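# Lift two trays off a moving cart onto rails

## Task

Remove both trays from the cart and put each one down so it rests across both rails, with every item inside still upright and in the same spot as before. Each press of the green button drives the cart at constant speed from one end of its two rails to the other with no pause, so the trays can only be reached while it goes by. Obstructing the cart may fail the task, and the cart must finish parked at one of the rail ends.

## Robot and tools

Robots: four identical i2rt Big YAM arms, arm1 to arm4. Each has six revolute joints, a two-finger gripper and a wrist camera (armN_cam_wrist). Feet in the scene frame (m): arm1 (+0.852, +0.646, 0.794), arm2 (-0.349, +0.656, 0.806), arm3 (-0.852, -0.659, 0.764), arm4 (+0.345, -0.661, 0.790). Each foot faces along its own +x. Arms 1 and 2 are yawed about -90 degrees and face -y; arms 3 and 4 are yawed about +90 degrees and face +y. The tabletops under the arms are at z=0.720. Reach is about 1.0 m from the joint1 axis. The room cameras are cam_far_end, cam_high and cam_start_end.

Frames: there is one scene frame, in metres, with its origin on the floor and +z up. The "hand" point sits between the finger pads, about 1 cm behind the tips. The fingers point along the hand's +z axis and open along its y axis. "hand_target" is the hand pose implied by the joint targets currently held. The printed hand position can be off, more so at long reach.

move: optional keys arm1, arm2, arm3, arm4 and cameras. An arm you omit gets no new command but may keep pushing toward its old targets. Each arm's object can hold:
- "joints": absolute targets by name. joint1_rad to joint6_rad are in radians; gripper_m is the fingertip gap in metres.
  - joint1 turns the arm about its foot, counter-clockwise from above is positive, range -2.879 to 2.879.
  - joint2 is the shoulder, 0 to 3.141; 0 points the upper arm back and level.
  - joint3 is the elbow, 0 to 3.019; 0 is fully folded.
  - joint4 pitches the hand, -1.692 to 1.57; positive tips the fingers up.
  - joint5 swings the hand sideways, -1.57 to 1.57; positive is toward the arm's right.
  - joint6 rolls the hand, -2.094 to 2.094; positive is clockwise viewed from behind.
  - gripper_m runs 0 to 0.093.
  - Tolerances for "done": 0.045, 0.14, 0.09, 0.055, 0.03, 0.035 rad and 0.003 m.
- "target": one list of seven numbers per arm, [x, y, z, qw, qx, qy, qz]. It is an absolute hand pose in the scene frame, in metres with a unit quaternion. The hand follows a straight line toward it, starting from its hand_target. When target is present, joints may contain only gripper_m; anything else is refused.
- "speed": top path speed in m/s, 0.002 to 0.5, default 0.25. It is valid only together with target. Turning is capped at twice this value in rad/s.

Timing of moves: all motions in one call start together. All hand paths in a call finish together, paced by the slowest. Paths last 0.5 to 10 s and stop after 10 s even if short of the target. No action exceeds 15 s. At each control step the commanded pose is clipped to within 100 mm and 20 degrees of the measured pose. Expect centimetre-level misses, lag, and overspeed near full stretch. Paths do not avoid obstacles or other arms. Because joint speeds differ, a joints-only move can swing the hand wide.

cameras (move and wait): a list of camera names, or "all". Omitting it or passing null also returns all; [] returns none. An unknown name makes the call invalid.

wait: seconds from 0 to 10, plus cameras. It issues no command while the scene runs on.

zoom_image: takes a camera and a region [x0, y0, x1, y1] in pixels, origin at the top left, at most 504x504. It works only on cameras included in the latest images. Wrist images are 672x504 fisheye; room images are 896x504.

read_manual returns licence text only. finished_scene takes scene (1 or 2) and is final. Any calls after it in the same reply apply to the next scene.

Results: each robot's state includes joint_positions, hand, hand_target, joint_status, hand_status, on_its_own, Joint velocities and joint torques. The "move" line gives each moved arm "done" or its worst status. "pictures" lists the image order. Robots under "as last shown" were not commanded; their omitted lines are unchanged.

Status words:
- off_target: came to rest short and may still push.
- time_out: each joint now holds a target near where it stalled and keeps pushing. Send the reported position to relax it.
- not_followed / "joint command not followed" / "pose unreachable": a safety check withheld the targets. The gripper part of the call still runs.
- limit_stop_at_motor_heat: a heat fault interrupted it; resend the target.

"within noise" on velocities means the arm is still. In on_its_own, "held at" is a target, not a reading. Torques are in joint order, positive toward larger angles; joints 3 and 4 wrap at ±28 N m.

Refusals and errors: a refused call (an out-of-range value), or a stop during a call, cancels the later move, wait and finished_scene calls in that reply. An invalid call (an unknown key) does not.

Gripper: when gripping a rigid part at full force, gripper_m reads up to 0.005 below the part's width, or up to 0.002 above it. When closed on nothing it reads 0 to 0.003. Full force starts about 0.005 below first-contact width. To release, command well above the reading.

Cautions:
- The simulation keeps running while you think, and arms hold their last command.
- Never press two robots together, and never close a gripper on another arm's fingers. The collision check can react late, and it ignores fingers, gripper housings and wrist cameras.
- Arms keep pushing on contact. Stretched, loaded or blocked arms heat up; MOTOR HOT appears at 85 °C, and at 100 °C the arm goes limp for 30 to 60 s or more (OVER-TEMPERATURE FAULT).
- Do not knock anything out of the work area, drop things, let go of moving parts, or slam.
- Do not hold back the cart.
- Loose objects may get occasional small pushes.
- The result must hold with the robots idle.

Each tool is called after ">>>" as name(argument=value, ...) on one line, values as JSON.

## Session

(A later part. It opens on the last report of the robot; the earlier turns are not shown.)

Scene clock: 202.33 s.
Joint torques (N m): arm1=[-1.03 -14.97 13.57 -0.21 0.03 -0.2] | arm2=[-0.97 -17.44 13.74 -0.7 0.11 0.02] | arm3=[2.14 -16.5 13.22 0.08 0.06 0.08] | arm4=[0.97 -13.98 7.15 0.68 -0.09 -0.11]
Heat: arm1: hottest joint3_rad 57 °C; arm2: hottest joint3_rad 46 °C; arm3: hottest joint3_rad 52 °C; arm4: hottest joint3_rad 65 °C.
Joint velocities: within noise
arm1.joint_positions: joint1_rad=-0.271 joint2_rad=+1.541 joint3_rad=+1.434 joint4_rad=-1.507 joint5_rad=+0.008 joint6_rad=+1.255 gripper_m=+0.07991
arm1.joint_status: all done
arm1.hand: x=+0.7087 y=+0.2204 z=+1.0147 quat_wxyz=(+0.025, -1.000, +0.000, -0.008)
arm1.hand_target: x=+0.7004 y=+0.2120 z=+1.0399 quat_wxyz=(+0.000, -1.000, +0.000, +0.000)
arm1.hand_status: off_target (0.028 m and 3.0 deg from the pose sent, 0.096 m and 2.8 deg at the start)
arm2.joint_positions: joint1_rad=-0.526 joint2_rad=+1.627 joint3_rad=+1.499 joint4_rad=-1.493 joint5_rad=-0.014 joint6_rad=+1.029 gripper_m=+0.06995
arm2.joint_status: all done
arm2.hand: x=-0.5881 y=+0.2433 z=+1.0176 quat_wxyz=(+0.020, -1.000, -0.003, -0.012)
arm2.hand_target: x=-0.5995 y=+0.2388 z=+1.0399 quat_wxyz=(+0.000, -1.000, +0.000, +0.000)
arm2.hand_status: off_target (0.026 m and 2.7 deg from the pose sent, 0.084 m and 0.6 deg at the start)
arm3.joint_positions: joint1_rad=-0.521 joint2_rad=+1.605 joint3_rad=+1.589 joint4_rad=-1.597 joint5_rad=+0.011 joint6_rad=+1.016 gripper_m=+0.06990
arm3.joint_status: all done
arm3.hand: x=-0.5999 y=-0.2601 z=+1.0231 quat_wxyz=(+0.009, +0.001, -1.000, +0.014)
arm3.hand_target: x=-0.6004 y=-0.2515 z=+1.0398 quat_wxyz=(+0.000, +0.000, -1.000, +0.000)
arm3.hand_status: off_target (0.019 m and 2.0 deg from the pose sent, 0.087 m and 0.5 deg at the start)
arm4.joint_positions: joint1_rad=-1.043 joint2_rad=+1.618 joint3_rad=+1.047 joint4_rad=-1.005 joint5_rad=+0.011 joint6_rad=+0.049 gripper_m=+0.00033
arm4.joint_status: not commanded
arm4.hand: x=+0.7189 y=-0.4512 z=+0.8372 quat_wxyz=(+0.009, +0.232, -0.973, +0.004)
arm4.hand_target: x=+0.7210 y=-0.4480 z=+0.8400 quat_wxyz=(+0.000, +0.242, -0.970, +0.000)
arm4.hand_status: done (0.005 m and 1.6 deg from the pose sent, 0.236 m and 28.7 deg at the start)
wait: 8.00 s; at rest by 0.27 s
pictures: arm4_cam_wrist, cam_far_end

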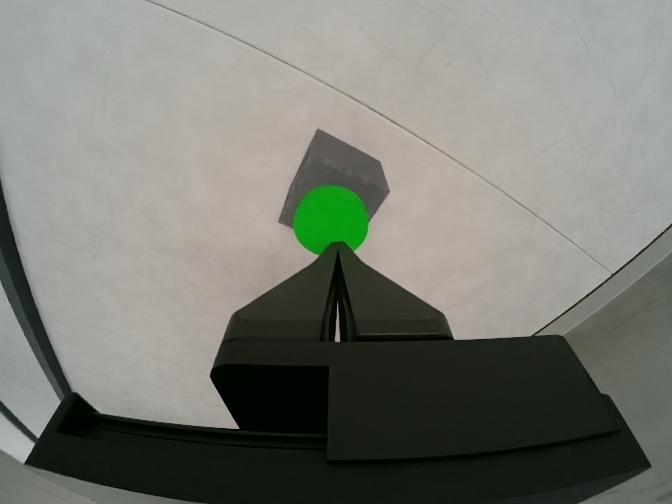

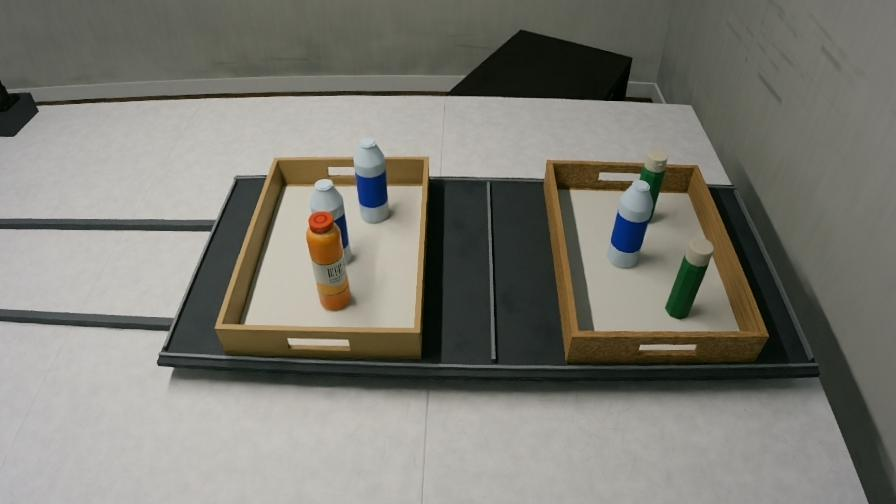

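>>> move(arm4={"target":[0.722,-0.448,0.785,0,-0.242,0.970,0],"speed":0.1}, cameras=["cam_far_end"])

>>> move(arm4={"target":[0.721,-0.44,0.84,0,-0.242,0.970,0],"speed":0.3}, cameras=["cam_far_end"])

>>> wait(seconds=10, cameras=["cam_far_end"])

>>> wait(seconds=10, cameras=[])

>>> wait(seconds=9, cameras=[])

>>> move(arm4={"target":[0.70,-0.241,1.04,0,0,1,0],"joints":{"gripper_m":0.07},"speed":0.3}, cameras=["arm1_cam_wrist"])

>>> wait(seconds=8.6, cameras=["arm1_cam_wrist","arm4_cam_wrist"])

>>> move(arm1={"target":[0.70,0.211,0.849,0,1,0,0],"speed":0.25}, arm4={"target":[0.70,-0.241,0.844,0,0,1,0],"speed":0.25}, cameras=["arm1_cam_wrist","arm4_cam_wrist"])

>>> move(arm1={"target":[0.558,0.211,0.972,0,1,0,0],"joints":{"gripper_m":0.0},"speed":0.063}, arm4={"target":[0.558,-0.241,0.967,0,0,1,0],"joints":{"gripper_m":0.0},"speed":0.063}, cameras=["arm1_cam_wrist","arm4_cam_wrist","cam_high"])

>>> wait(seconds=9.75, cameras=["cam_high","arm2_cam_wrist"])

>>> move(arm2={"target":[-0.60,0.238,0.856,0,1,0,0],"speed":0.25}, arm3={"target":[-0.60,-0.251,0.85,0,0,1,0],"speed":0.25}, cameras=["arm2_cam_wrist","arm3_cam_wrist"])

>>> move(arm2={"target":[-0.742,0.238,0.966,0,1,0,0],"joints":{"gripper_m":0.0},"speed":0.06}, arm3={"target":[-0.742,-0.251,0.96,0,0,1,0],"joints":{"gripper_m":0.0},"speed":0.06})

Scene clock: 219.07 s.
Joint torques (N m): arm1=[-1.67 -14.62 13.2 -0.12 0.07 -0.25] | arm2=[-0.91 -17.44 13.68 -0.59 0.12 0.01] | arm3=[2.37 -16.5 13.18 -0.1 -0.01 0.1] | arm4=[0.73 -10.34 5.74 1.58 -0.1 -0.12]
Heat: arm1: hottest joint3_rad 57 °C; arm2: hottest joint3_rad 47 °C; arm3: hottest joint3_rad 50 °C; arm4: hottest joint3_rad 63 °C.
move: arm4 off_target
Joint velocities: within noise
arm1, arm2, arm3: as last shown
arm4.joint_positions: joint1_rad=-1.043 joint2_rad=+1.660 joint3_rad=+1.006 joint4_rad=-0.876 joint5_rad=+0.011 joint6_rad=+0.047 gripper_m=+0.00033
arm4.joint_status: not commanded
arm4.hand: x=+0.7260 y=-0.4468 z=+0.8075 quat_wxyz=(-0.013, +0.233, -0.972, -0.003)
arm4.hand_target: x=+0.7211 y=-0.4485 z=+0.7860 quat_wxyz=(+0.000, +0.242, -0.970, +0.000)
arm4.hand_status: off_target (0.023 m and 1.9 deg from the pose sent, 0.052 m and 1.6 deg at the start)

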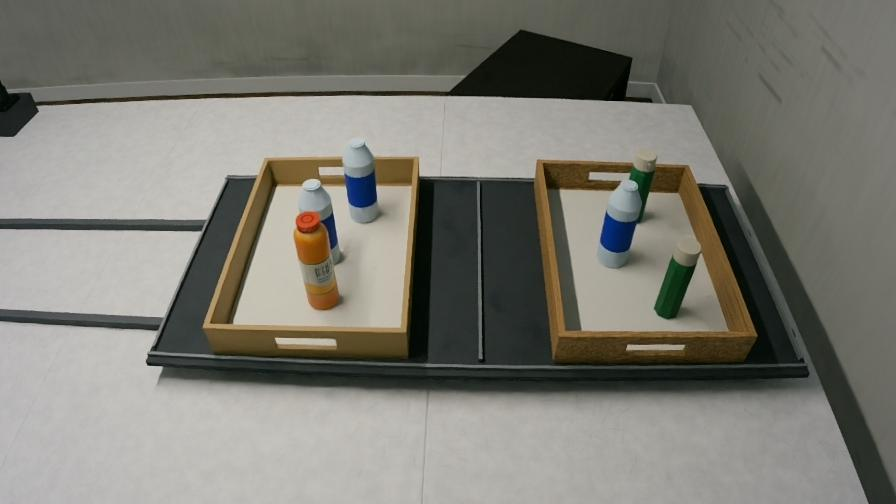

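Scene clock: 220.03 s.
Joint torques (N m): arm1=[-1.67 -15.03 13.29 -0.09 0.02 -0.2] | arm2=[-0.79 -17.61 13.7 -0.66 0.11 0.02] | arm3=[2.67 -16.56 13.23 0.16 0.08 0.11] | arm4=[1.14 -13.51 9.84 -0.31 -0.08 0.05]
Heat: arm1: hottest joint3_rad 57 °C; arm2: hottest joint3_rad 47 °C; arm3: hottest joint3_rad 50 °C; arm4: hottest joint3_rad 63 °C.
move: arm4 off_target
Joint velocities: within noise
arm1, arm2, arm3: as last shown
arm4.joint_positions: joint1_rad=-1.030 joint2_rad=+1.622 joint3_rad=+1.019 joint4_rad=-0.983 joint5_rad=+0.011 joint6_rad=+0.047 gripper_m=+0.00033
arm4.joint_status: not commanded
arm4.hand: x=+0.7093 y=-0.4501 z=+0.8269 quat_wxyz=(+0.014, +0.240, -0.971, +0.005)
arm4.hand_target: x=+0.7206 y=-0.4403 z=+0.8402 quat_wxyz=(+0.000, +0.242, -0.970, +0.000)
arm4.hand_status: off_target (0.020 m and 1.7 deg from the pose sent, 0.034 m and 1.9 deg at the start)

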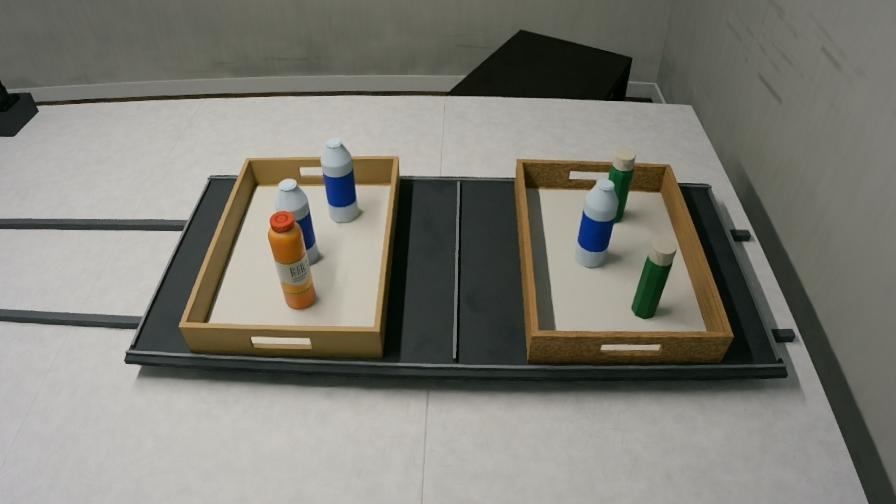

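Scene clock: 230.03 s.
Joint torques (N m): arm1=[-1.55 -14.86 13.18 -0.32 0.11 -0.17] | arm2=[-0.91 -17.73 13.68 -0.65 0.11 0.01] | arm3=[2.26 -16.21 13.14 0.14 0.02 0.13] | arm4=[1.08 -13.57 9.88 -0.32 -0.07 0.06]
Heat: arm1: hottest joint3_rad 57 °C; arm2: hottest joint3_rad 47 °C; arm3: hottest joint3_rad 50 °C; arm4: hottest joint3_rad 64 °C.
Joint velocities: within noise
arm1.joint_positions: joint1_rad=-0.271 joint2_rad=+1.541 joint3_rad=+1.434 joint4_rad=-1.507 joint5_rad=+0.008 joint6_rad=+1.255 gripper_m=+0.07991
arm1.joint_status: not commanded
arm1.hand: x=+0.7087 y=+0.2204 z=+1.0147 quat_wxyz=(+0.025, -1.000, +0.000, -0.008)
arm1.hand_target: x=+0.7004 y=+0.2120 z=+1.0399 quat_wxyz=(+0.000, -1.000, +0.000, +0.000)
arm1.hand_status: not commanded
arm2.joint_positions: joint1_rad=-0.526 joint2_rad=+1.627 joint3_rad=+1.499 joint4_rad=-1.493 joint5_rad=-0.014 joint6_rad=+1.029 gripper_m=+0.06995
arm2.joint_status: not commanded
arm2.hand: x=-0.5881 y=+0.2433 z=+1.0176 quat_wxyz=(+0.020, -1.000, -0.003, -0.012)
arm2.hand_target: x=-0.5995 y=+0.2388 z=+1.0399 quat_wxyz=(+0.000, -1.000, +0.000, +0.000)
arm2.hand_status: not commanded
arm3.joint_positions: joint1_rad=-0.521 joint2_rad=+1.605 joint3_rad=+1.589 joint4_rad=-1.597 joint5_rad=+0.011 joint6_rad=+1.016 gripper_m=+0.06990
arm3.joint_status: not commanded
arm3.hand: x=-0.5999 y=-0.2601 z=+1.0231 quat_wxyz=(+0.009, +0.001, -1.000, +0.014)
arm3.hand_target: x=-0.6004 y=-0.2515 z=+1.0398 quat_wxyz=(+0.000, +0.000, -1.000, +0.000)
arm3.hand_status: not commanded
arm4.joint_positions: joint1_rad=-1.030 joint2_rad=+1.622 joint3_rad=+1.019 joint4_rad=-0.983 joint5_rad=+0.011 joint6_rad=+0.047 gripper_m=+0.00033
arm4.joint_status: not commanded
arm4.hand: x=+0.7093 y=-0.4501 z=+0.8269 quat_wxyz=(+0.014, +0.240, -0.971, +0.005)
arm4.hand_target: x=+0.7206 y=-0.4402 z=+0.8402 quat_wxyz=(+0.000, +0.242, -0.970, +0.000)
arm4.hand_status: off_target (0.020 m and 1.7 deg from the pose sent, 0.034 m and 1.9 deg at the start)
wait: 10.00 s; at rest by 0.27 s

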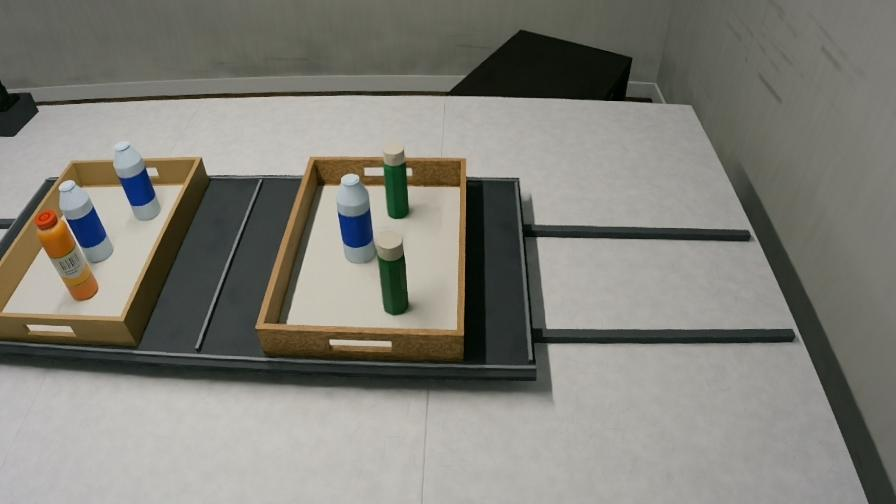

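Scene clock: 240.03 s.
Joint torques (N m): arm1=[-2.08 -14.8 13.3 -0.08 0.07 -0.18] | arm2=[-1.14 -17.44 13.64 -0.69 0.1 0] | arm3=[2.2 -15.85 13.16 0.05 0.02 0.08] | arm4=[1.14 -13.51 9.88 -0.31 -0.07 0.06]
Heat: arm1: hottest joint3_rad 57 °C; arm2: hottest joint3_rad 48 °C; arm3: hottest joint3_rad 50 °C; arm4: hottest joint3_rad 64 °C.
Joint velocities: within noise
arm1.joint_positions: joint1_rad=-0.271 joint2_rad=+1.541 joint3_rad=+1.434 joint4_rad=-1.507 joint5_rad=+0.008 joint6_rad=+1.255 gripper_m=+0.07991
arm1.joint_status: not commanded
arm1.hand: x=+0.7087 y=+0.2204 z=+1.0147 quat_wxyz=(+0.025, -1.000, +0.000, -0.008)
arm1.hand_target: x=+0.7004 y=+0.2120 z=+1.0399 quat_wxyz=(+0.000, -1.000, +0.000, +0.000)
arm1.hand_status: not commanded
arm2.joint_positions: joint1_rad=-0.526 joint2_rad=+1.627 joint3_rad=+1.499 joint4_rad=-1.493 joint5_rad=-0.014 joint6_rad=+1.029 gripper_m=+0.06995
arm2.joint_status: not commanded
arm2.hand: x=-0.5881 y=+0.2433 z=+1.0176 quat_wxyz=(+0.020, -1.000, -0.003, -0.012)
arm2.hand_target: x=-0.5995 y=+0.2388 z=+1.0399 quat_wxyz=(+0.000, -1.000, +0.000, +0.000)
arm2.hand_status: not commanded
arm3.joint_positions: joint1_rad=-0.521 joint2_rad=+1.605 joint3_rad=+1.589 joint4_rad=-1.597 joint5_rad=+0.011 joint6_rad=+1.016 gripper_m=+0.06990
arm3.joint_status: not commanded
arm3.hand: x=-0.5999 y=-0.2601 z=+1.0231 quat_wxyz=(+0.009, +0.001, -1.000, +0.014)
arm3.hand_target: x=-0.6004 y=-0.2515 z=+1.0398 quat_wxyz=(+0.000, +0.000, -1.000, +0.000)
arm3.hand_status: not commanded
arm4.joint_positions: joint1_rad=-1.030 joint2_rad=+1.622 joint3_rad=+1.019 joint4_rad=-0.983 joint5_rad=+0.011 joint6_rad=+0.047 gripper_m=+0.00033
arm4.joint_status: not commanded
arm4.hand: x=+0.7093 y=-0.4501 z=+0.8269 quat_wxyz=(+0.014, +0.240, -0.971, +0.005)
arm4.hand_target: x=+0.7206 y=-0.4402 z=+0.8402 quat_wxyz=(+0.000, +0.242, -0.970, +0.000)
arm4.hand_status: off_target (0.020 m and 1.7 deg from the pose sent, 0.034 m and 1.9 deg at the start)
wait: 10.00 s; at rest by 0.27 s

Scene clock: 249.03 s.
Joint torques (N m): arm1=[-1.14 -14.56 13.16 -0.1 0.09 -0.19] | arm2=[-0.85 -17.38 13.71 -0.61 0.11 0.01] | arm3=[2.14 -17.44 13.12 0.03 0.03 0.14] | arm4=[1.14 -13.57 9.91 -0.35 -0.07 0.06]
Heat: arm1: hottest joint3_rad 57 °C; arm2: hottest joint3_rad 48 °C; arm3: hottest joint3_rad 50 °C; arm4: hottest joint3_rad 64 °C.
Joint velocities: within noise
arm1.joint_positions: joint1_rad=-0.271 joint2_rad=+1.541 joint3_rad=+1.434 joint4_rad=-1.507 joint5_rad=+0.008 joint6_rad=+1.255 gripper_m=+0.07991
arm1.joint_status: not commanded
arm1.hand: x=+0.7087 y=+0.2204 z=+1.0147 quat_wxyz=(+0.025, -1.000, +0.000, -0.008)
arm1.hand_target: x=+0.7004 y=+0.2120 z=+1.0399 quat_wxyz=(+0.000, -1.000, +0.000, +0.000)
arm1.hand_status: not commanded
arm2.joint_positions: joint1_rad=-0.526 joint2_rad=+1.627 joint3_rad=+1.499 joint4_rad=-1.493 joint5_rad=-0.014 joint6_rad=+1.029 gripper_m=+0.06995
arm2.joint_status: not commanded
arm2.hand: x=-0.5881 y=+0.2433 z=+1.0176 quat_wxyz=(+0.020, -1.000, -0.003, -0.012)
arm2.hand_target: x=-0.5995 y=+0.2388 z=+1.0399 quat_wxyz=(+0.000, -1.000, +0.000, +0.000)
arm2.hand_status: not commanded
arm3.joint_positions: joint1_rad=-0.521 joint2_rad=+1.605 joint3_rad=+1.589 joint4_rad=-1.597 joint5_rad=+0.011 joint6_rad=+1.016 gripper_m=+0.06990
arm3.joint_status: not commanded
arm3.hand: x=-0.5999 y=-0.2601 z=+1.0231 quat_wxyz=(+0.009, +0.001, -1.000, +0.014)
arm3.hand_target: x=-0.6004 y=-0.2515 z=+1.0398 quat_wxyz=(+0.000, +0.000, -1.000, +0.000)
arm3.hand_status: not commanded
arm4.joint_positions: joint1_rad=-1.030 joint2_rad=+1.622 joint3_rad=+1.019 joint4_rad=-0.983 joint5_rad=+0.011 joint6_rad=+0.047 gripper_m=+0.00033
arm4.joint_status: not commanded
arm4.hand: x=+0.7093 y=-0.4501 z=+0.8269 quat_wxyz=(+0.014, +0.240, -0.971, +0.005)
arm4.hand_target: x=+0.7206 y=-0.4402 z=+0.8402 quat_wxyz=(+0.000, +0.242, -0.970, +0.000)
arm4.hand_status: off_target (0.020 m and 1.7 deg from the pose sent, 0.034 m and 1.9 deg at the start)
wait: 9.00 s; at rest by 0.27 s

Scene clock: 250.93 s.
Joint torques (N m): arm1=[-1.14 -14.97 13.26 -0.2 0.08 -0.24] | arm2=[-0.91 -17.49 13.67 -0.64 0.11 0] | arm3=[2.43 -16.85 13.26 0.16 0 0.13] | arm4=[0.32 -15.44 11.99 -0.31 0.19 0.22]
Heat: arm1: hottest joint3_rad 57 °C; arm2: hottest joint3_rad 48 °C; arm3: hottest joint3_rad 50 °C; arm4: hottest joint3_rad 65 °C.
move: arm4 off_target
Joint velocities: within noise
arm1, arm2, arm3: as last shown
arm4.joint_positions: joint1_rad=-0.675 joint2_rad=+1.740 joint3_rad=+1.757 joint4_rad=-1.581 joint5_rad=+0.011 joint6_rad=+0.863 gripper_m=+0.06991
arm4.joint_status: all done
arm4.hand: x=+0.6906 y=-0.2470 z=+1.0378 quat_wxyz=(+0.002, +0.012, -1.000, +0.000)
arm4.hand_target: x=+0.6997 y=-0.2413 z=+1.0399 quat_wxyz=(+0.000, +0.000, -1.000, +0.000)
arm4.hand_status: off_target (0.011 m and 1.3 deg from the pose sent, 0.299 m and 27.8 deg at the start)

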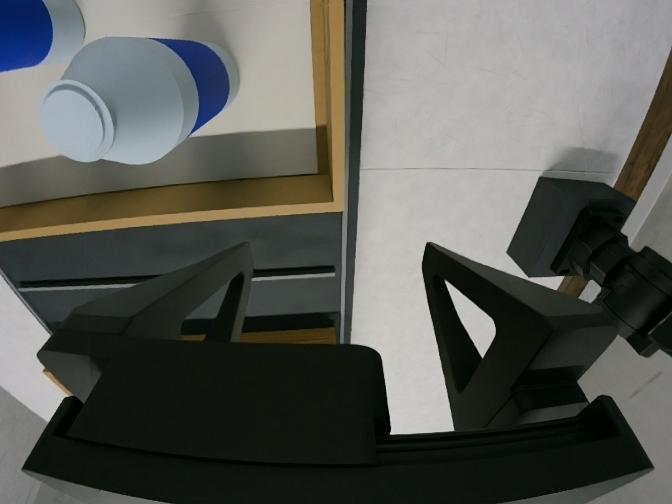

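Scene clock: 259.53 s.
Joint torques (N m): arm1=[-2.02 -14.92 13.27 0.01 0.06 -0.1] | arm2=[-1.2 -17.38 13.68 -0.62 0.12 0.01] | arm3=[2.61 -15.74 13 0.13 -0.01 0.12] | arm4=[0.26 -15.21 12.04 -0.31 0.19 0.23]
Heat: arm1: hottest joint3_rad 57 °C; arm2: hottest joint3_rad 48 °C; arm3: hottest joint3_rad 50 °C; arm4: hottest joint3_rad 67 °C.
Joint velocities: within noise
arm1.joint_positions: joint1_rad=-0.271 joint2_rad=+1.541 joint3_rad=+1.434 joint4_rad=-1.507 joint5_rad=+0.008 joint6_rad=+1.255 gripper_m=+0.07991
arm1.joint_status: not commanded
arm1.hand: x=+0.7087 y=+0.2204 z=+1.0147 quat_wxyz=(+0.025, -1.000, +0.000, -0.008)
arm1.hand_target: x=+0.7004 y=+0.2120 z=+1.0399 quat_wxyz=(+0.000, -1.000, +0.000, +0.000)
arm1.hand_status: not commanded
arm2.joint_positions: joint1_rad=-0.526 joint2_rad=+1.627 joint3_rad=+1.499 joint4_rad=-1.493 joint5_rad=-0.014 joint6_rad=+1.029 gripper_m=+0.06995
arm2.joint_status: not commanded
arm2.hand: x=-0.5881 y=+0.2433 z=+1.0176 quat_wxyz=(+0.020, -1.000, -0.003, -0.012)
arm2.hand_target: x=-0.5995 y=+0.2388 z=+1.0399 quat_wxyz=(+0.000, -1.000, +0.000, +0.000)
arm2.hand_status: not commanded
arm3.joint_positions: joint1_rad=-0.521 joint2_rad=+1.605 joint3_rad=+1.589 joint4_rad=-1.597 joint5_rad=+0.011 joint6_rad=+1.016 gripper_m=+0.06990
arm3.joint_status: not commanded
arm3.hand: x=-0.5999 y=-0.2601 z=+1.0231 quat_wxyz=(+0.009, +0.001, -1.000, +0.014)
arm3.hand_target: x=-0.6004 y=-0.2515 z=+1.0398 quat_wxyz=(+0.000, +0.000, -1.000, +0.000)
arm3.hand_status: not commanded
arm4.joint_positions: joint1_rad=-0.675 joint2_rad=+1.740 joint3_rad=+1.757 joint4_rad=-1.581 joint5_rad=+0.011 joint6_rad=+0.863 gripper_m=+0.06991
arm4.joint_status: all done
arm4.hand: x=+0.6906 y=-0.2470 z=+1.0378 quat_wxyz=(+0.002, +0.011, -1.000, +0.000)
arm4.hand_target: x=+0.6997 y=-0.2412 z=+1.0399 quat_wxyz=(+0.000, +0.000, -1.000, +0.000)
arm4.hand_status: off_target (0.011 m and 1.3 deg from the pose sent, 0.299 m and 27.8 deg at the start)
wait: 8.60 s; at rest by 0.27 s

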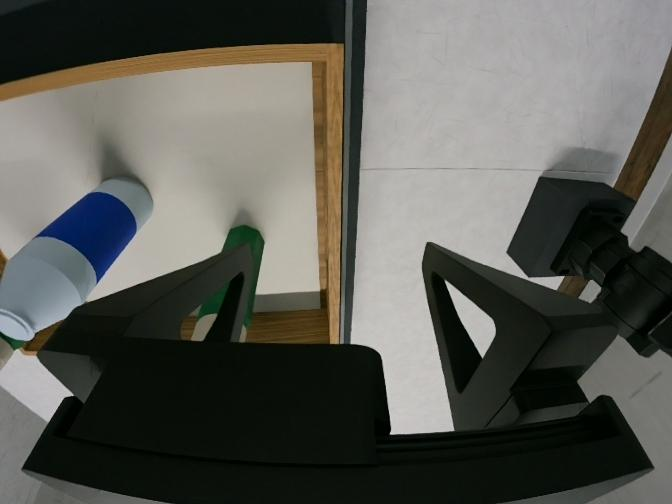

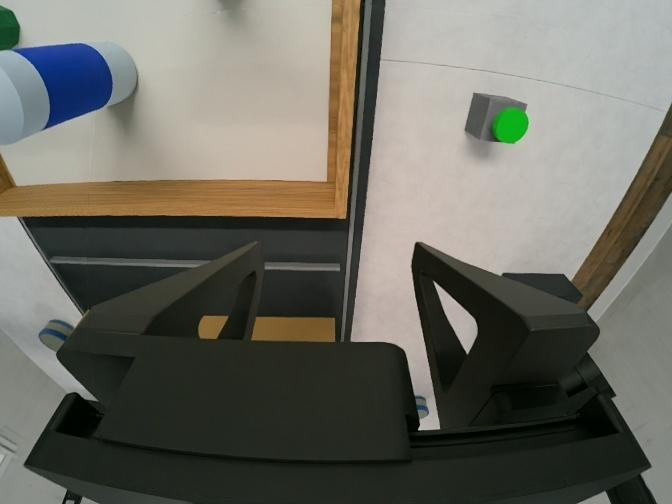

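Scene clock: 261.00 s.
Joint torques (N m): arm1=[-2.08 -15.68 8.54 0.99 0.11 -0.24] | arm2=[-0.97 -17.32 13.7 -0.62 0.11 0] | arm3=[2.49 -16.21 13.26 0.02 0.03 0.13] | arm4=[0.21 -17.26 8.05 0.66 0.17 0.17]
Heat: arm1: hottest joint3_rad 57 °C; arm2: hottest joint3_rad 48 °C; arm3: hottest joint3_rad 50 °C; arm4: hottest joint3_rad 67 °C.
move: arm1 off_target; arm4 done
Joint velocities: within noise
arm1.joint_positions: joint1_rad=-0.273 joint2_rad=+1.683 joint3_rad=+1.133 joint4_rad=-1.040 joint5_rad=+0.008 joint6_rad=+1.252 gripper_m=+0.07991
arm1.joint_status: not commanded
arm1.hand: x=+0.7076 y=+0.2168 z=+0.8437 quat_wxyz=(+0.013, -1.000, +0.000, -0.004)
arm1.hand_target: x=+0.7000 y=+0.2110 z=+0.8492 quat_wxyz=(+0.000, -1.000, +0.000, +0.000)
arm1.hand_status: off_target (0.011 m and 1.6 deg from the pose sent, 0.166 m and 3.0 deg at the start)
arm2, arm3: as last shown
arm4.joint_positions: joint1_rad=-0.677 joint2_rad=+1.871 joint3_rad=+1.430 joint4_rad=-1.126 joint5_rad=+0.011 joint6_rad=+0.863 gripper_m=+0.06991
arm4.joint_status: not commanded
arm4.hand: x=+0.6941 y=-0.2408 z=+0.8481 quat_wxyz=(+0.003, +0.010, -1.000, +0.001)
arm4.hand_target: x=+0.7000 y=-0.2411 z=+0.8441 quat_wxyz=(+0.000, +0.000, -1.000, +0.000)
arm4.hand_status: done (0.007 m and 1.2 deg from the pose sent, 0.194 m and 1.3 deg at the start)

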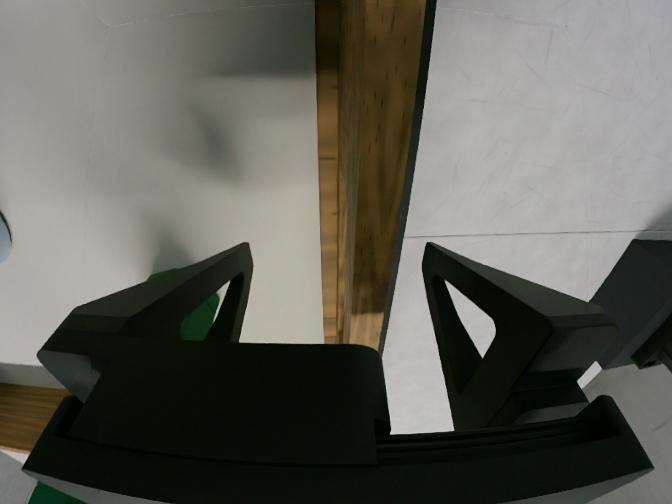

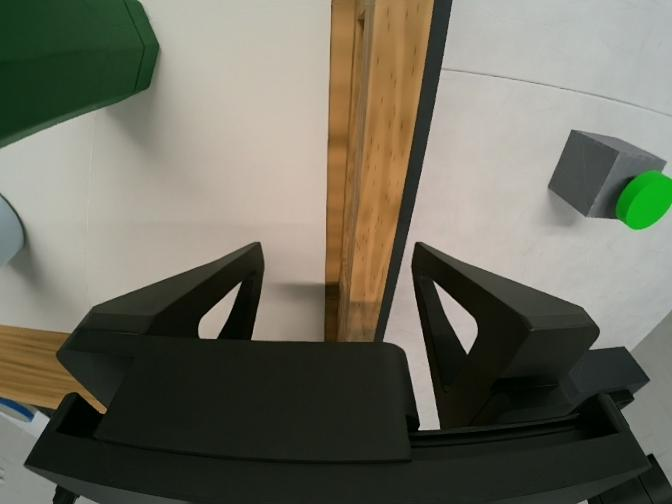

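Scene clock: 264.50 s.
Joint torques (N m): arm1=[-0.62 -16.91 15.83 -1.35 -0.35 0.08] | arm2=[-0.97 -17.44 13.71 -0.66 0.11 0.02] | arm3=[2.08 -16.44 13.09 0.05 0.02 0.12] | arm4=[1.73 -17.67 10.66 -0.69 -0.21 0.23]
Heat: arm1: hottest joint3_rad 58 °C; arm2: hottest joint3_rad 49 °C; arm3: hottest joint3_rad 50 °C; arm4: hottest joint3_rad 67 °C.
move: arm1 off_target; arm4 off_target
Joint velocities: within noise
arm1.joint_positions: joint1_rad=-0.545 joint2_rad=+1.719 joint3_rad=+1.442 joint4_rad=-1.341 joint5_rad=+0.016 joint6_rad=+0.972 gripper_m=+0.01226
arm1.joint_status: gripper_m off_target (ended at +0.01229, target +0.00000)
arm1.hand: x=+0.5689 y=+0.2315 z=+0.9335 quat_wxyz=(+0.027, -1.000, -0.005, -0.012)
arm1.hand_target: x=+0.5596 y=+0.2133 z=+0.9719 quat_wxyz=(-0.001, -1.000, +0.000, +0.001)
arm1.hand_status: off_target (0.045 m and 3.4 deg from the pose sent, 0.197 m and 1.6 deg at the start)
arm2, arm3: as last shown
arm4.joint_positions: joint1_rad=-0.460 joint2_rad=+1.621 joint3_rad=+1.331 joint4_rad=-1.326 joint5_rad=+0.022 joint6_rad=+1.096 gripper_m=+0.01119
arm4.joint_status: gripper_m off_target (ended at +0.01122, target +0.00000)
arm4.hand: x=+0.5614 y=-0.2492 z=+0.9375 quat_wxyz=(+0.009, +0.003, -1.000, +0.024)
arm4.hand_target: x=+0.5577 y=-0.2417 z=+0.9664 quat_wxyz=(+0.000, +0.000, -1.000, +0.000)
arm4.hand_status: off_target (0.031 m and 3.0 deg from the pose sent, 0.181 m and 1.2 deg at the start)

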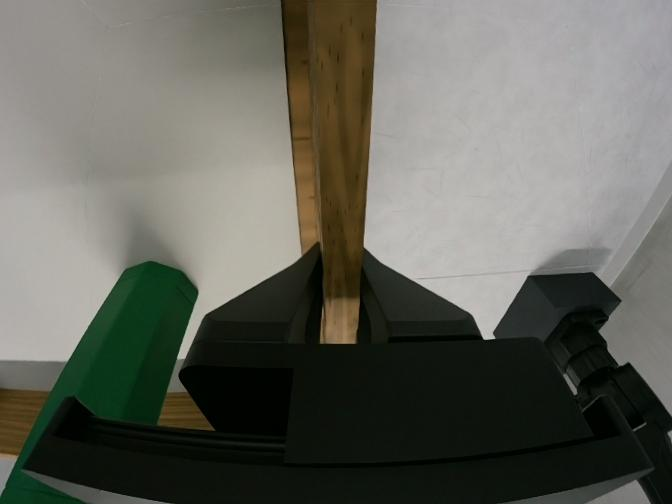

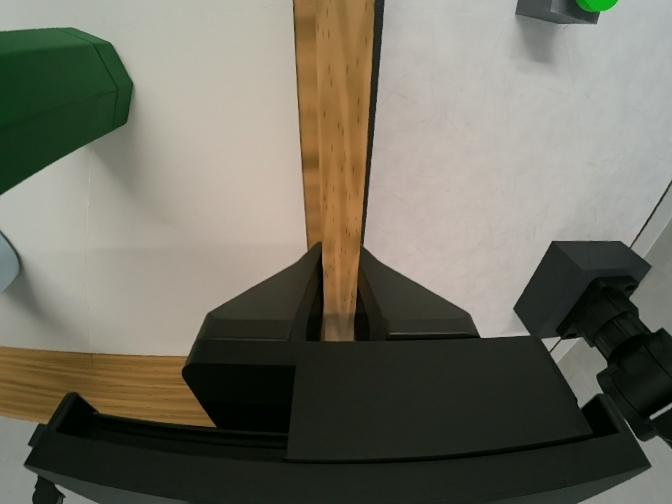

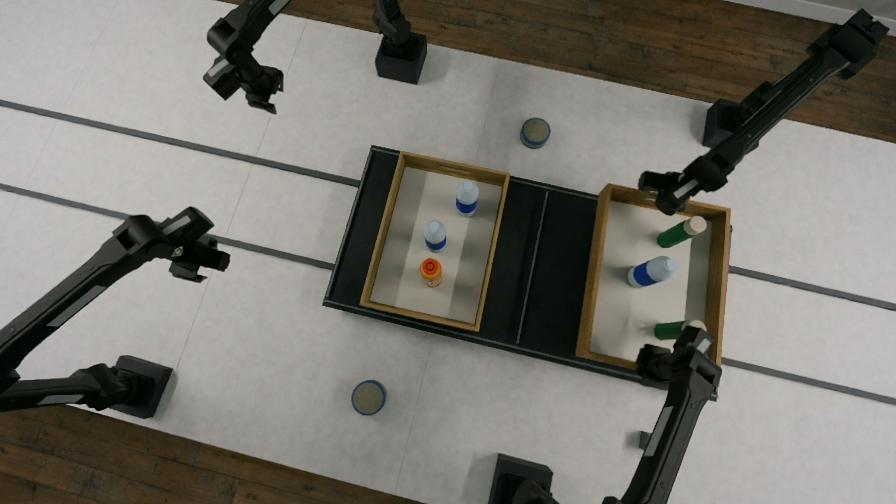

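Scene clock: 274.27 s.
Joint torques (N m): arm1=[-0.15 -16.97 15.94 -1.54 -0.33 0.06] | arm2=[-0.91 -17.44 13.7 -0.65 0.11 0] | arm3=[2.61 -16.73 13.14 0.14 0.04 0.15] | arm4=[1.67 -17.67 10.69 -0.75 -0.21 0.23]
Heat: arm1: hottest joint3_rad 61 °C; arm2: hottest joint3_rad 49 °C; arm3: hottest joint3_rad 50 °C; arm4: hottest joint3_rad 67 °C.
Joint velocities: within noise
arm1.joint_positions: joint1_rad=-0.545 joint2_rad=+1.719 joint3_rad=+1.442 joint4_rad=-1.341 joint5_rad=+0.016 joint6_rad=+0.972 gripper_m=+0.01226
arm1.joint_status: gripper_m off_target (ended at +0.01229, target +0.00000)
arm1.hand: x=+0.5689 y=+0.2315 z=+0.9335 quat_wxyz=(+0.027, -1.000, -0.005, -0.012)
arm1.hand_target: x=+0.5596 y=+0.2133 z=+0.9719 quat_wxyz=(-0.001, -1.000, +0.000, +0.001)
arm1.hand_status: off_target (0.045 m and 3.4 deg from the pose sent, 0.197 m and 1.6 deg at the start)
arm2.joint_positions: joint1_rad=-0.526 joint2_rad=+1.627 joint3_rad=+1.499 joint4_rad=-1.493 joint5_rad=-0.014 joint6_rad=+1.029 gripper_m=+0.06995
arm2.joint_status: not commanded
arm2.hand: x=-0.5881 y=+0.2433 z=+1.0176 quat_wxyz=(+0.020, -1.000, -0.003, -0.012)
arm2.hand_target: x=-0.5995 y=+0.2388 z=+1.0399 quat_wxyz=(+0.000, -1.000, +0.000, +0.000)
arm2.hand_status: not commanded
arm3.joint_positions: joint1_rad=-0.521 joint2_rad=+1.605 joint3_rad=+1.589 joint4_rad=-1.597 joint5_rad=+0.011 joint6_rad=+1.016 gripper_m=+0.06990
arm3.joint_status: not commanded
arm3.hand: x=-0.5999 y=-0.2601 z=+1.0231 quat_wxyz=(+0.009, +0.001, -1.000, +0.014)
arm3.hand_target: x=-0.6004 y=-0.2515 z=+1.0398 quat_wxyz=(+0.000, +0.000, -1.000, +0.000)
arm3.hand_status: not commanded
arm4.joint_positions: joint1_rad=-0.460 joint2_rad=+1.621 joint3_rad=+1.331 joint4_rad=-1.326 joint5_rad=+0.022 joint6_rad=+1.096 gripper_m=+0.01119
arm4.joint_status: gripper_m off_target (ended at +0.01122, target +0.00000)
arm4.hand: x=+0.5614 y=-0.2492 z=+0.9375 quat_wxyz=(+0.009, +0.003, -1.000, +0.025)
arm4.hand_target: x=+0.5578 y=-0.2417 z=+0.9664 quat_wxyz=(+0.000, +0.000, -1.000, +0.000)
arm4.hand_status: off_target (0.031 m and 3.0 deg from the pose sent, 0.181 m and 1.2 deg at the start)
wait: 9.77 s; at rest by 0.27 s
pictures: arm2_cam_wrist, cam_high

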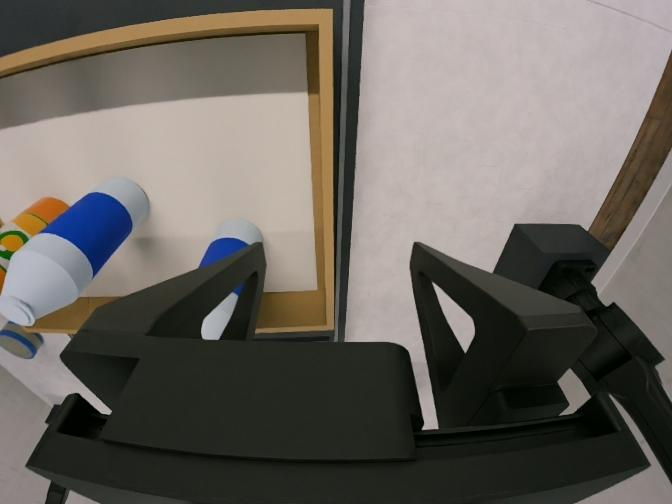

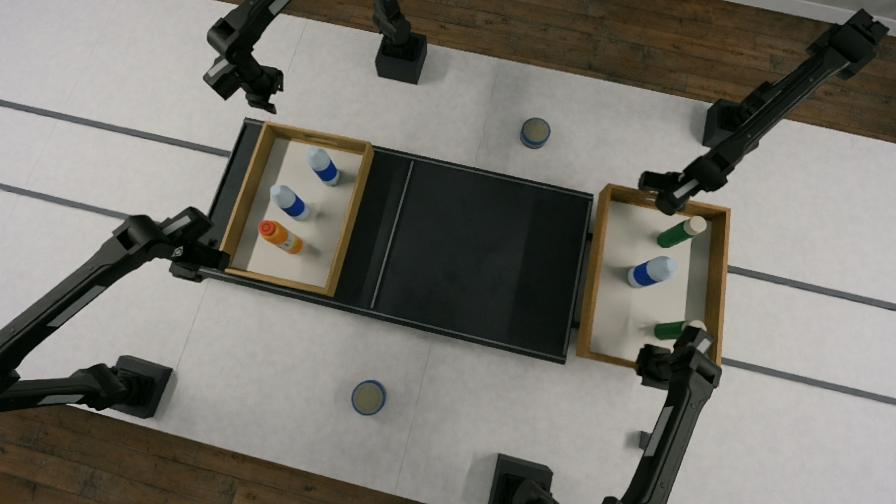

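Scene clock: 275.70 s.
Joint torques (N m): arm1=[0.44 -16.56 15.58 -1.43 -0.38 0.01] | arm2=[-0.5 -17.96 8.9 0.13 0.08 0.06] | arm3=[2.2 -16.21 9.16 1.02 0.04 0.08] | arm4=[1.67 -17.61 10.66 -0.72 -0.21 0.25]
Heat: arm1: hottest joint3_rad 61 °C; arm2: hottest joint3_rad 49 °C; arm3: hottest joint3_rad 50 °C; arm4: hottest joint3_rad 67 °C.
move: arm2 off_target; arm3 done
Joint velocities: within noise
arm1, arm4: as last shown
arm2.joint_positions: joint1_rad=-0.526 joint2_rad=+1.766 joint3_rad=+1.215 joint4_rad=-1.049 joint5_rad=-0.014 joint6_rad=+1.029 gripper_m=+0.06995
arm2.joint_status: not commanded
arm2.hand: x=-0.5915 y=+0.2419 z=+0.8502 quat_wxyz=(+0.011, -1.000, -0.003, -0.007)
arm2.hand_target: x=-0.6000 y=+0.2381 z=+0.8561 quat_wxyz=(+0.000, -1.000, +0.000, +0.000)
arm2.hand_status: off_target (0.011 m and 1.6 deg from the pose sent, 0.162 m and 2.7 deg at the start)
arm3.joint_positions: joint1_rad=-0.521 joint2_rad=+1.706 joint3_rad=+1.241 joint4_rad=-1.131 joint5_rad=+0.011 joint6_rad=+1.016 gripper_m=+0.06990
arm3.joint_status: not commanded
arm3.hand: x=-0.6001 y=-0.2568 z=+0.8479 quat_wxyz=(+0.004, +0.001, -1.000, +0.007)
arm3.hand_target: x=-0.6001 y=-0.2510 z=+0.8500 quat_wxyz=(+0.000, +0.000, -1.000, +0.000)
arm3.hand_status: done (0.006 m and 1.0 deg from the pose sent, 0.173 m and 1.9 deg at the start)

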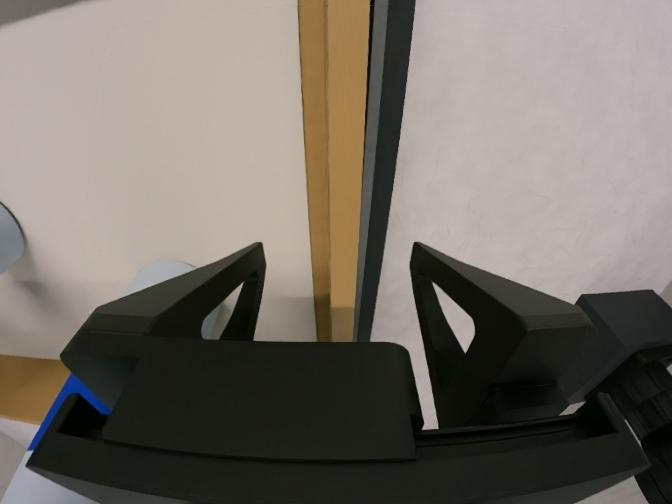

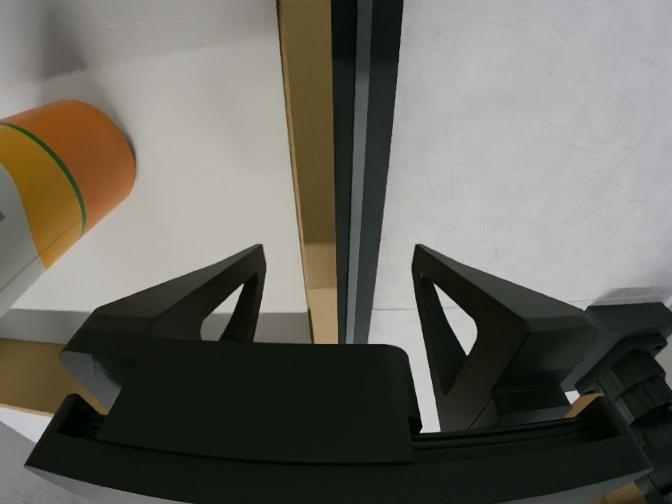

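Scene clock: 279.20 s.
Joint torques (N m): arm1=[-1.03 -17.08 15.68 -1.22 -0.33 0.07] | arm2=[-1.61 -21.83 15.25 -1.8 0.2 -0.05] | arm3=[2.02 -16.62 13.71 -1.48 0.08 0.12] | arm4=[1.67 -17.67 10.67 -0.68 -0.21 0.23]
Heat: arm1: hottest joint3_rad 62 °C; arm2: hottest joint3_rad 50 °C; arm3: hottest joint3_rad 50 °C; arm4: hottest joint3_rad 67 °C.
move: arm2 off_target; arm3 off_target
Joint velocities: within noise
arm1, arm4: as last shown
arm2.joint_positions: joint1_rad=-0.737 joint2_rad=+1.888 joint3_rad=+1.618 joint4_rad=-1.349 joint5_rad=-0.016 joint6_rad=+0.823 gripper_m=+0.01091
arm2.joint_status: gripper_m off_target (ended at +0.01094, target +0.00000)
arm2.hand: x=-0.7260 y=+0.2421 z=+0.9302 quat_wxyz=(+0.015, -1.000, -0.001, -0.016)
arm2.hand_target: x=-0.7407 y=+0.2391 z=+0.9657 quat_wxyz=(-0.001, -1.000, +0.000, +0.001)
arm2.hand_status: off_target (0.039 m and 2.5 deg from the pose sent, 0.190 m and 1.6 deg at the start)
arm3.joint_positions: joint1_rad=-0.231 joint2_rad=+1.508 joint3_rad=+1.212 joint4_rad=-1.330 joint5_rad=+0.007 joint6_rad=+1.299 gripper_m=+0.01015
arm3.joint_status: gripper_m off_target (ended at +0.01017, target +0.00000)
arm3.hand: x=-0.7410 y=-0.2582 z=+0.9249 quat_wxyz=(+0.006, +0.004, -1.000, +0.021)
arm3.hand_target: x=-0.7423 y=-0.2521 z=+0.9591 quat_wxyz=(+0.000, +0.000, -1.000, -0.001)
arm3.hand_status: off_target (0.036 m and 2.6 deg from the pose sent, 0.181 m and 1.0 deg at the start)
pictures: arm1_cam_wrist, arm2_cam_wrist, arm3_cam_wrist, arm4_cam_wrist, cam_far_end, cam_high, cam_start_end

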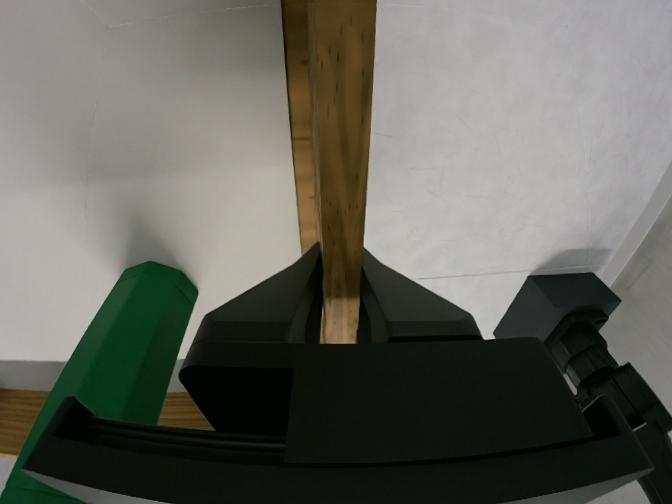

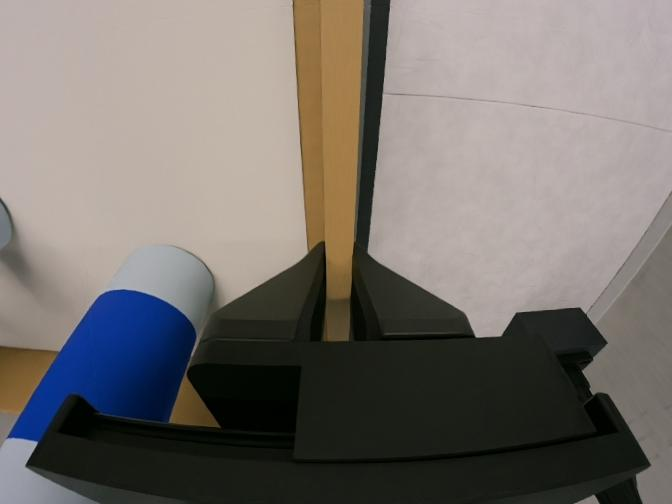

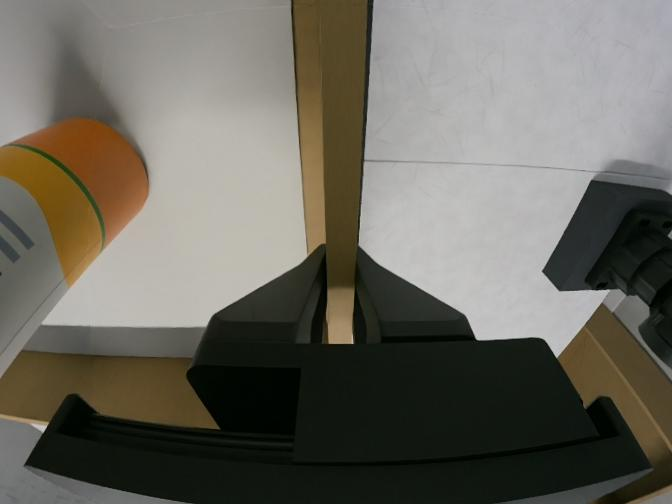

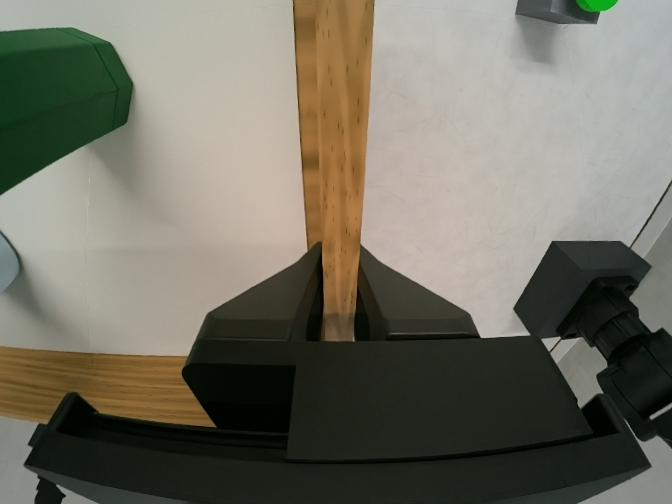

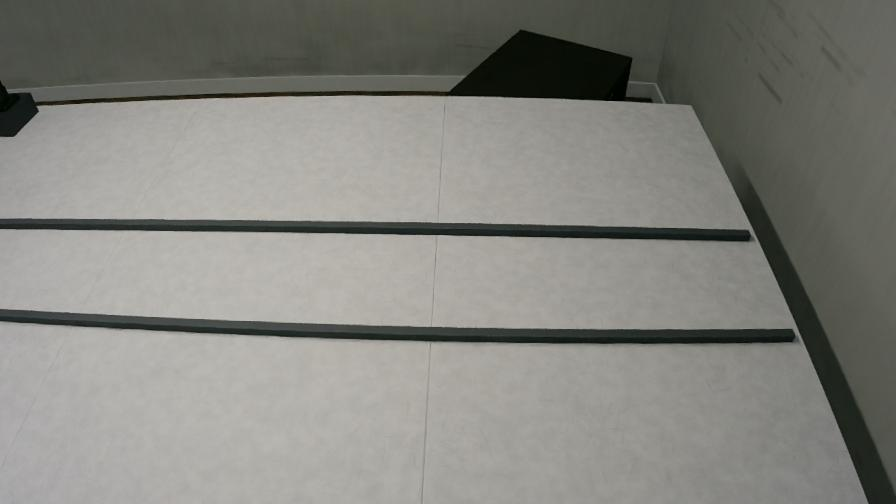

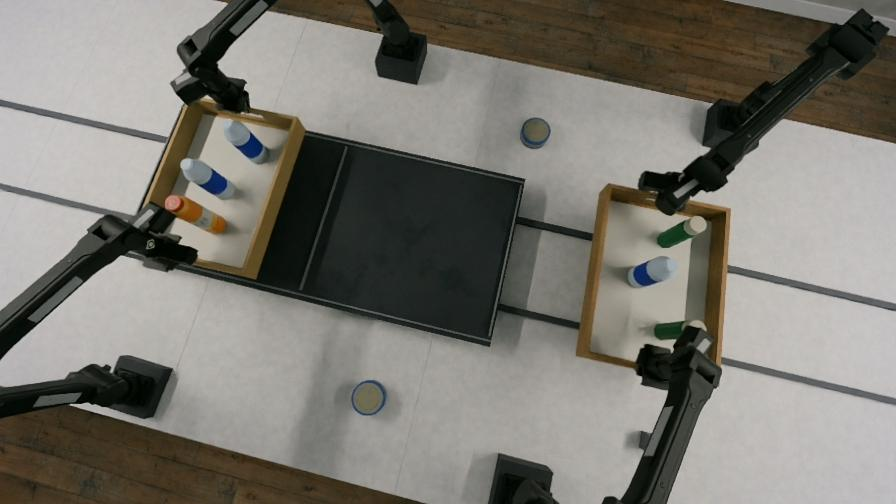

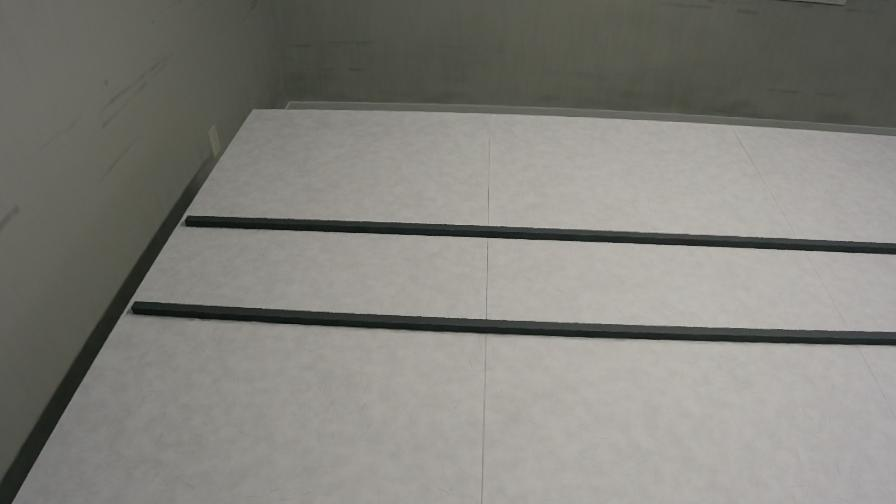

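>>> move(arm1={"target":[0.558,0.212,0.842,0,1,0,0],"speed":0.1}, arm4={"target":[0.558,-0.242,0.838,0,0,1,0],"speed":0.1}, cameras=["cam_high","cam_start_end"])

Scene clock: 294.03 s.
Joint torques (N m): arm1=[-0.32 -19.55 9.2 -0.03 -0.2 0.02] | arm2=[-1.03 -22.01 15.32 -1.85 0.2 -0.05] | arm3=[2.02 -16.73 13.79 -1.47 0.03 0.15] | arm4=[1.38 -16.67 8.51 -0.06 -0.07 0.15]
Heat: arm1: hottest joint3_rad 64 °C; arm2: hottest joint3_rad 50 °C; arm3: hottest joint3_rad 51 °C; arm4: hottest joint3_rad 68 °C.
move: arm1 off_target; arm4 off_target
Joint velocities: within noise
arm1.joint_positions: joint1_rad=-0.545 joint2_rad=+1.857 joint3_rad=+1.317 joint4_rad=-1.058 joint5_rad=+0.013 joint6_rad=+0.971 gripper_m=+0.01221
arm1.joint_status: not commanded
arm1.hand: x=+0.5626 y=+0.2200 z=+0.8209 quat_wxyz=(+0.018, -1.000, -0.005, -0.007)
arm1.hand_target: x=+0.5583 y=+0.2123 z=+0.8419 quat_wxyz=(+0.000, -1.000, +0.000, +0.000)
arm1.hand_status: off_target (0.023 m and 2.3 deg from the pose sent, 0.094 m and 3.4 deg at the start)
arm2, arm3: as last shown
arm4.joint_positions: joint1_rad=-0.460 joint2_rad=+1.731 joint3_rad=+1.141 joint4_rad=-1.014 joint5_rad=+0.019 joint6_rad=+1.099 gripper_m=+0.01125
arm4.joint_status: not commanded
arm4.hand: x=+0.5568 y=-0.2533 z=+0.8221 quat_wxyz=(+0.007, +0.001, -1.000, +0.018)
arm4.hand_target: x=+0.5578 y=-0.2422 z=+0.8380 quat_wxyz=(+0.000, +0.000, -1.000, +0.000)
arm4.hand_status: off_target (0.020 m and 2.3 deg from the pose sent, 0.100 m and 3.0 deg at the start)

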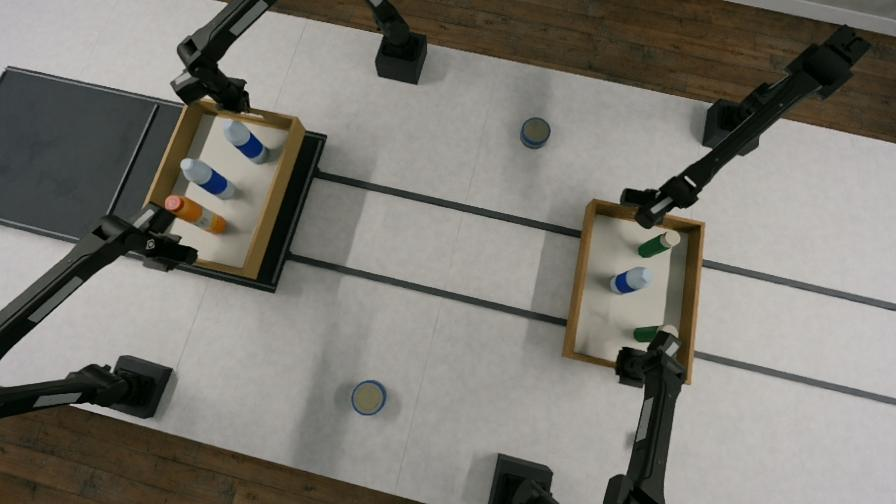

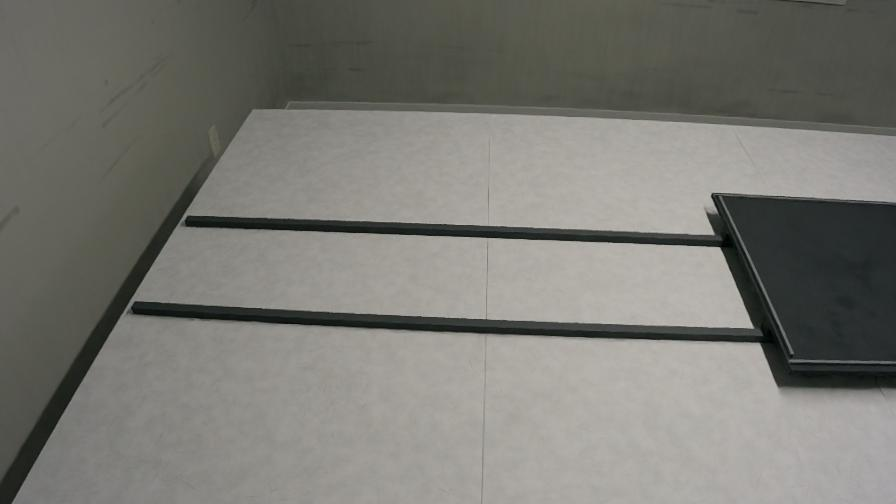

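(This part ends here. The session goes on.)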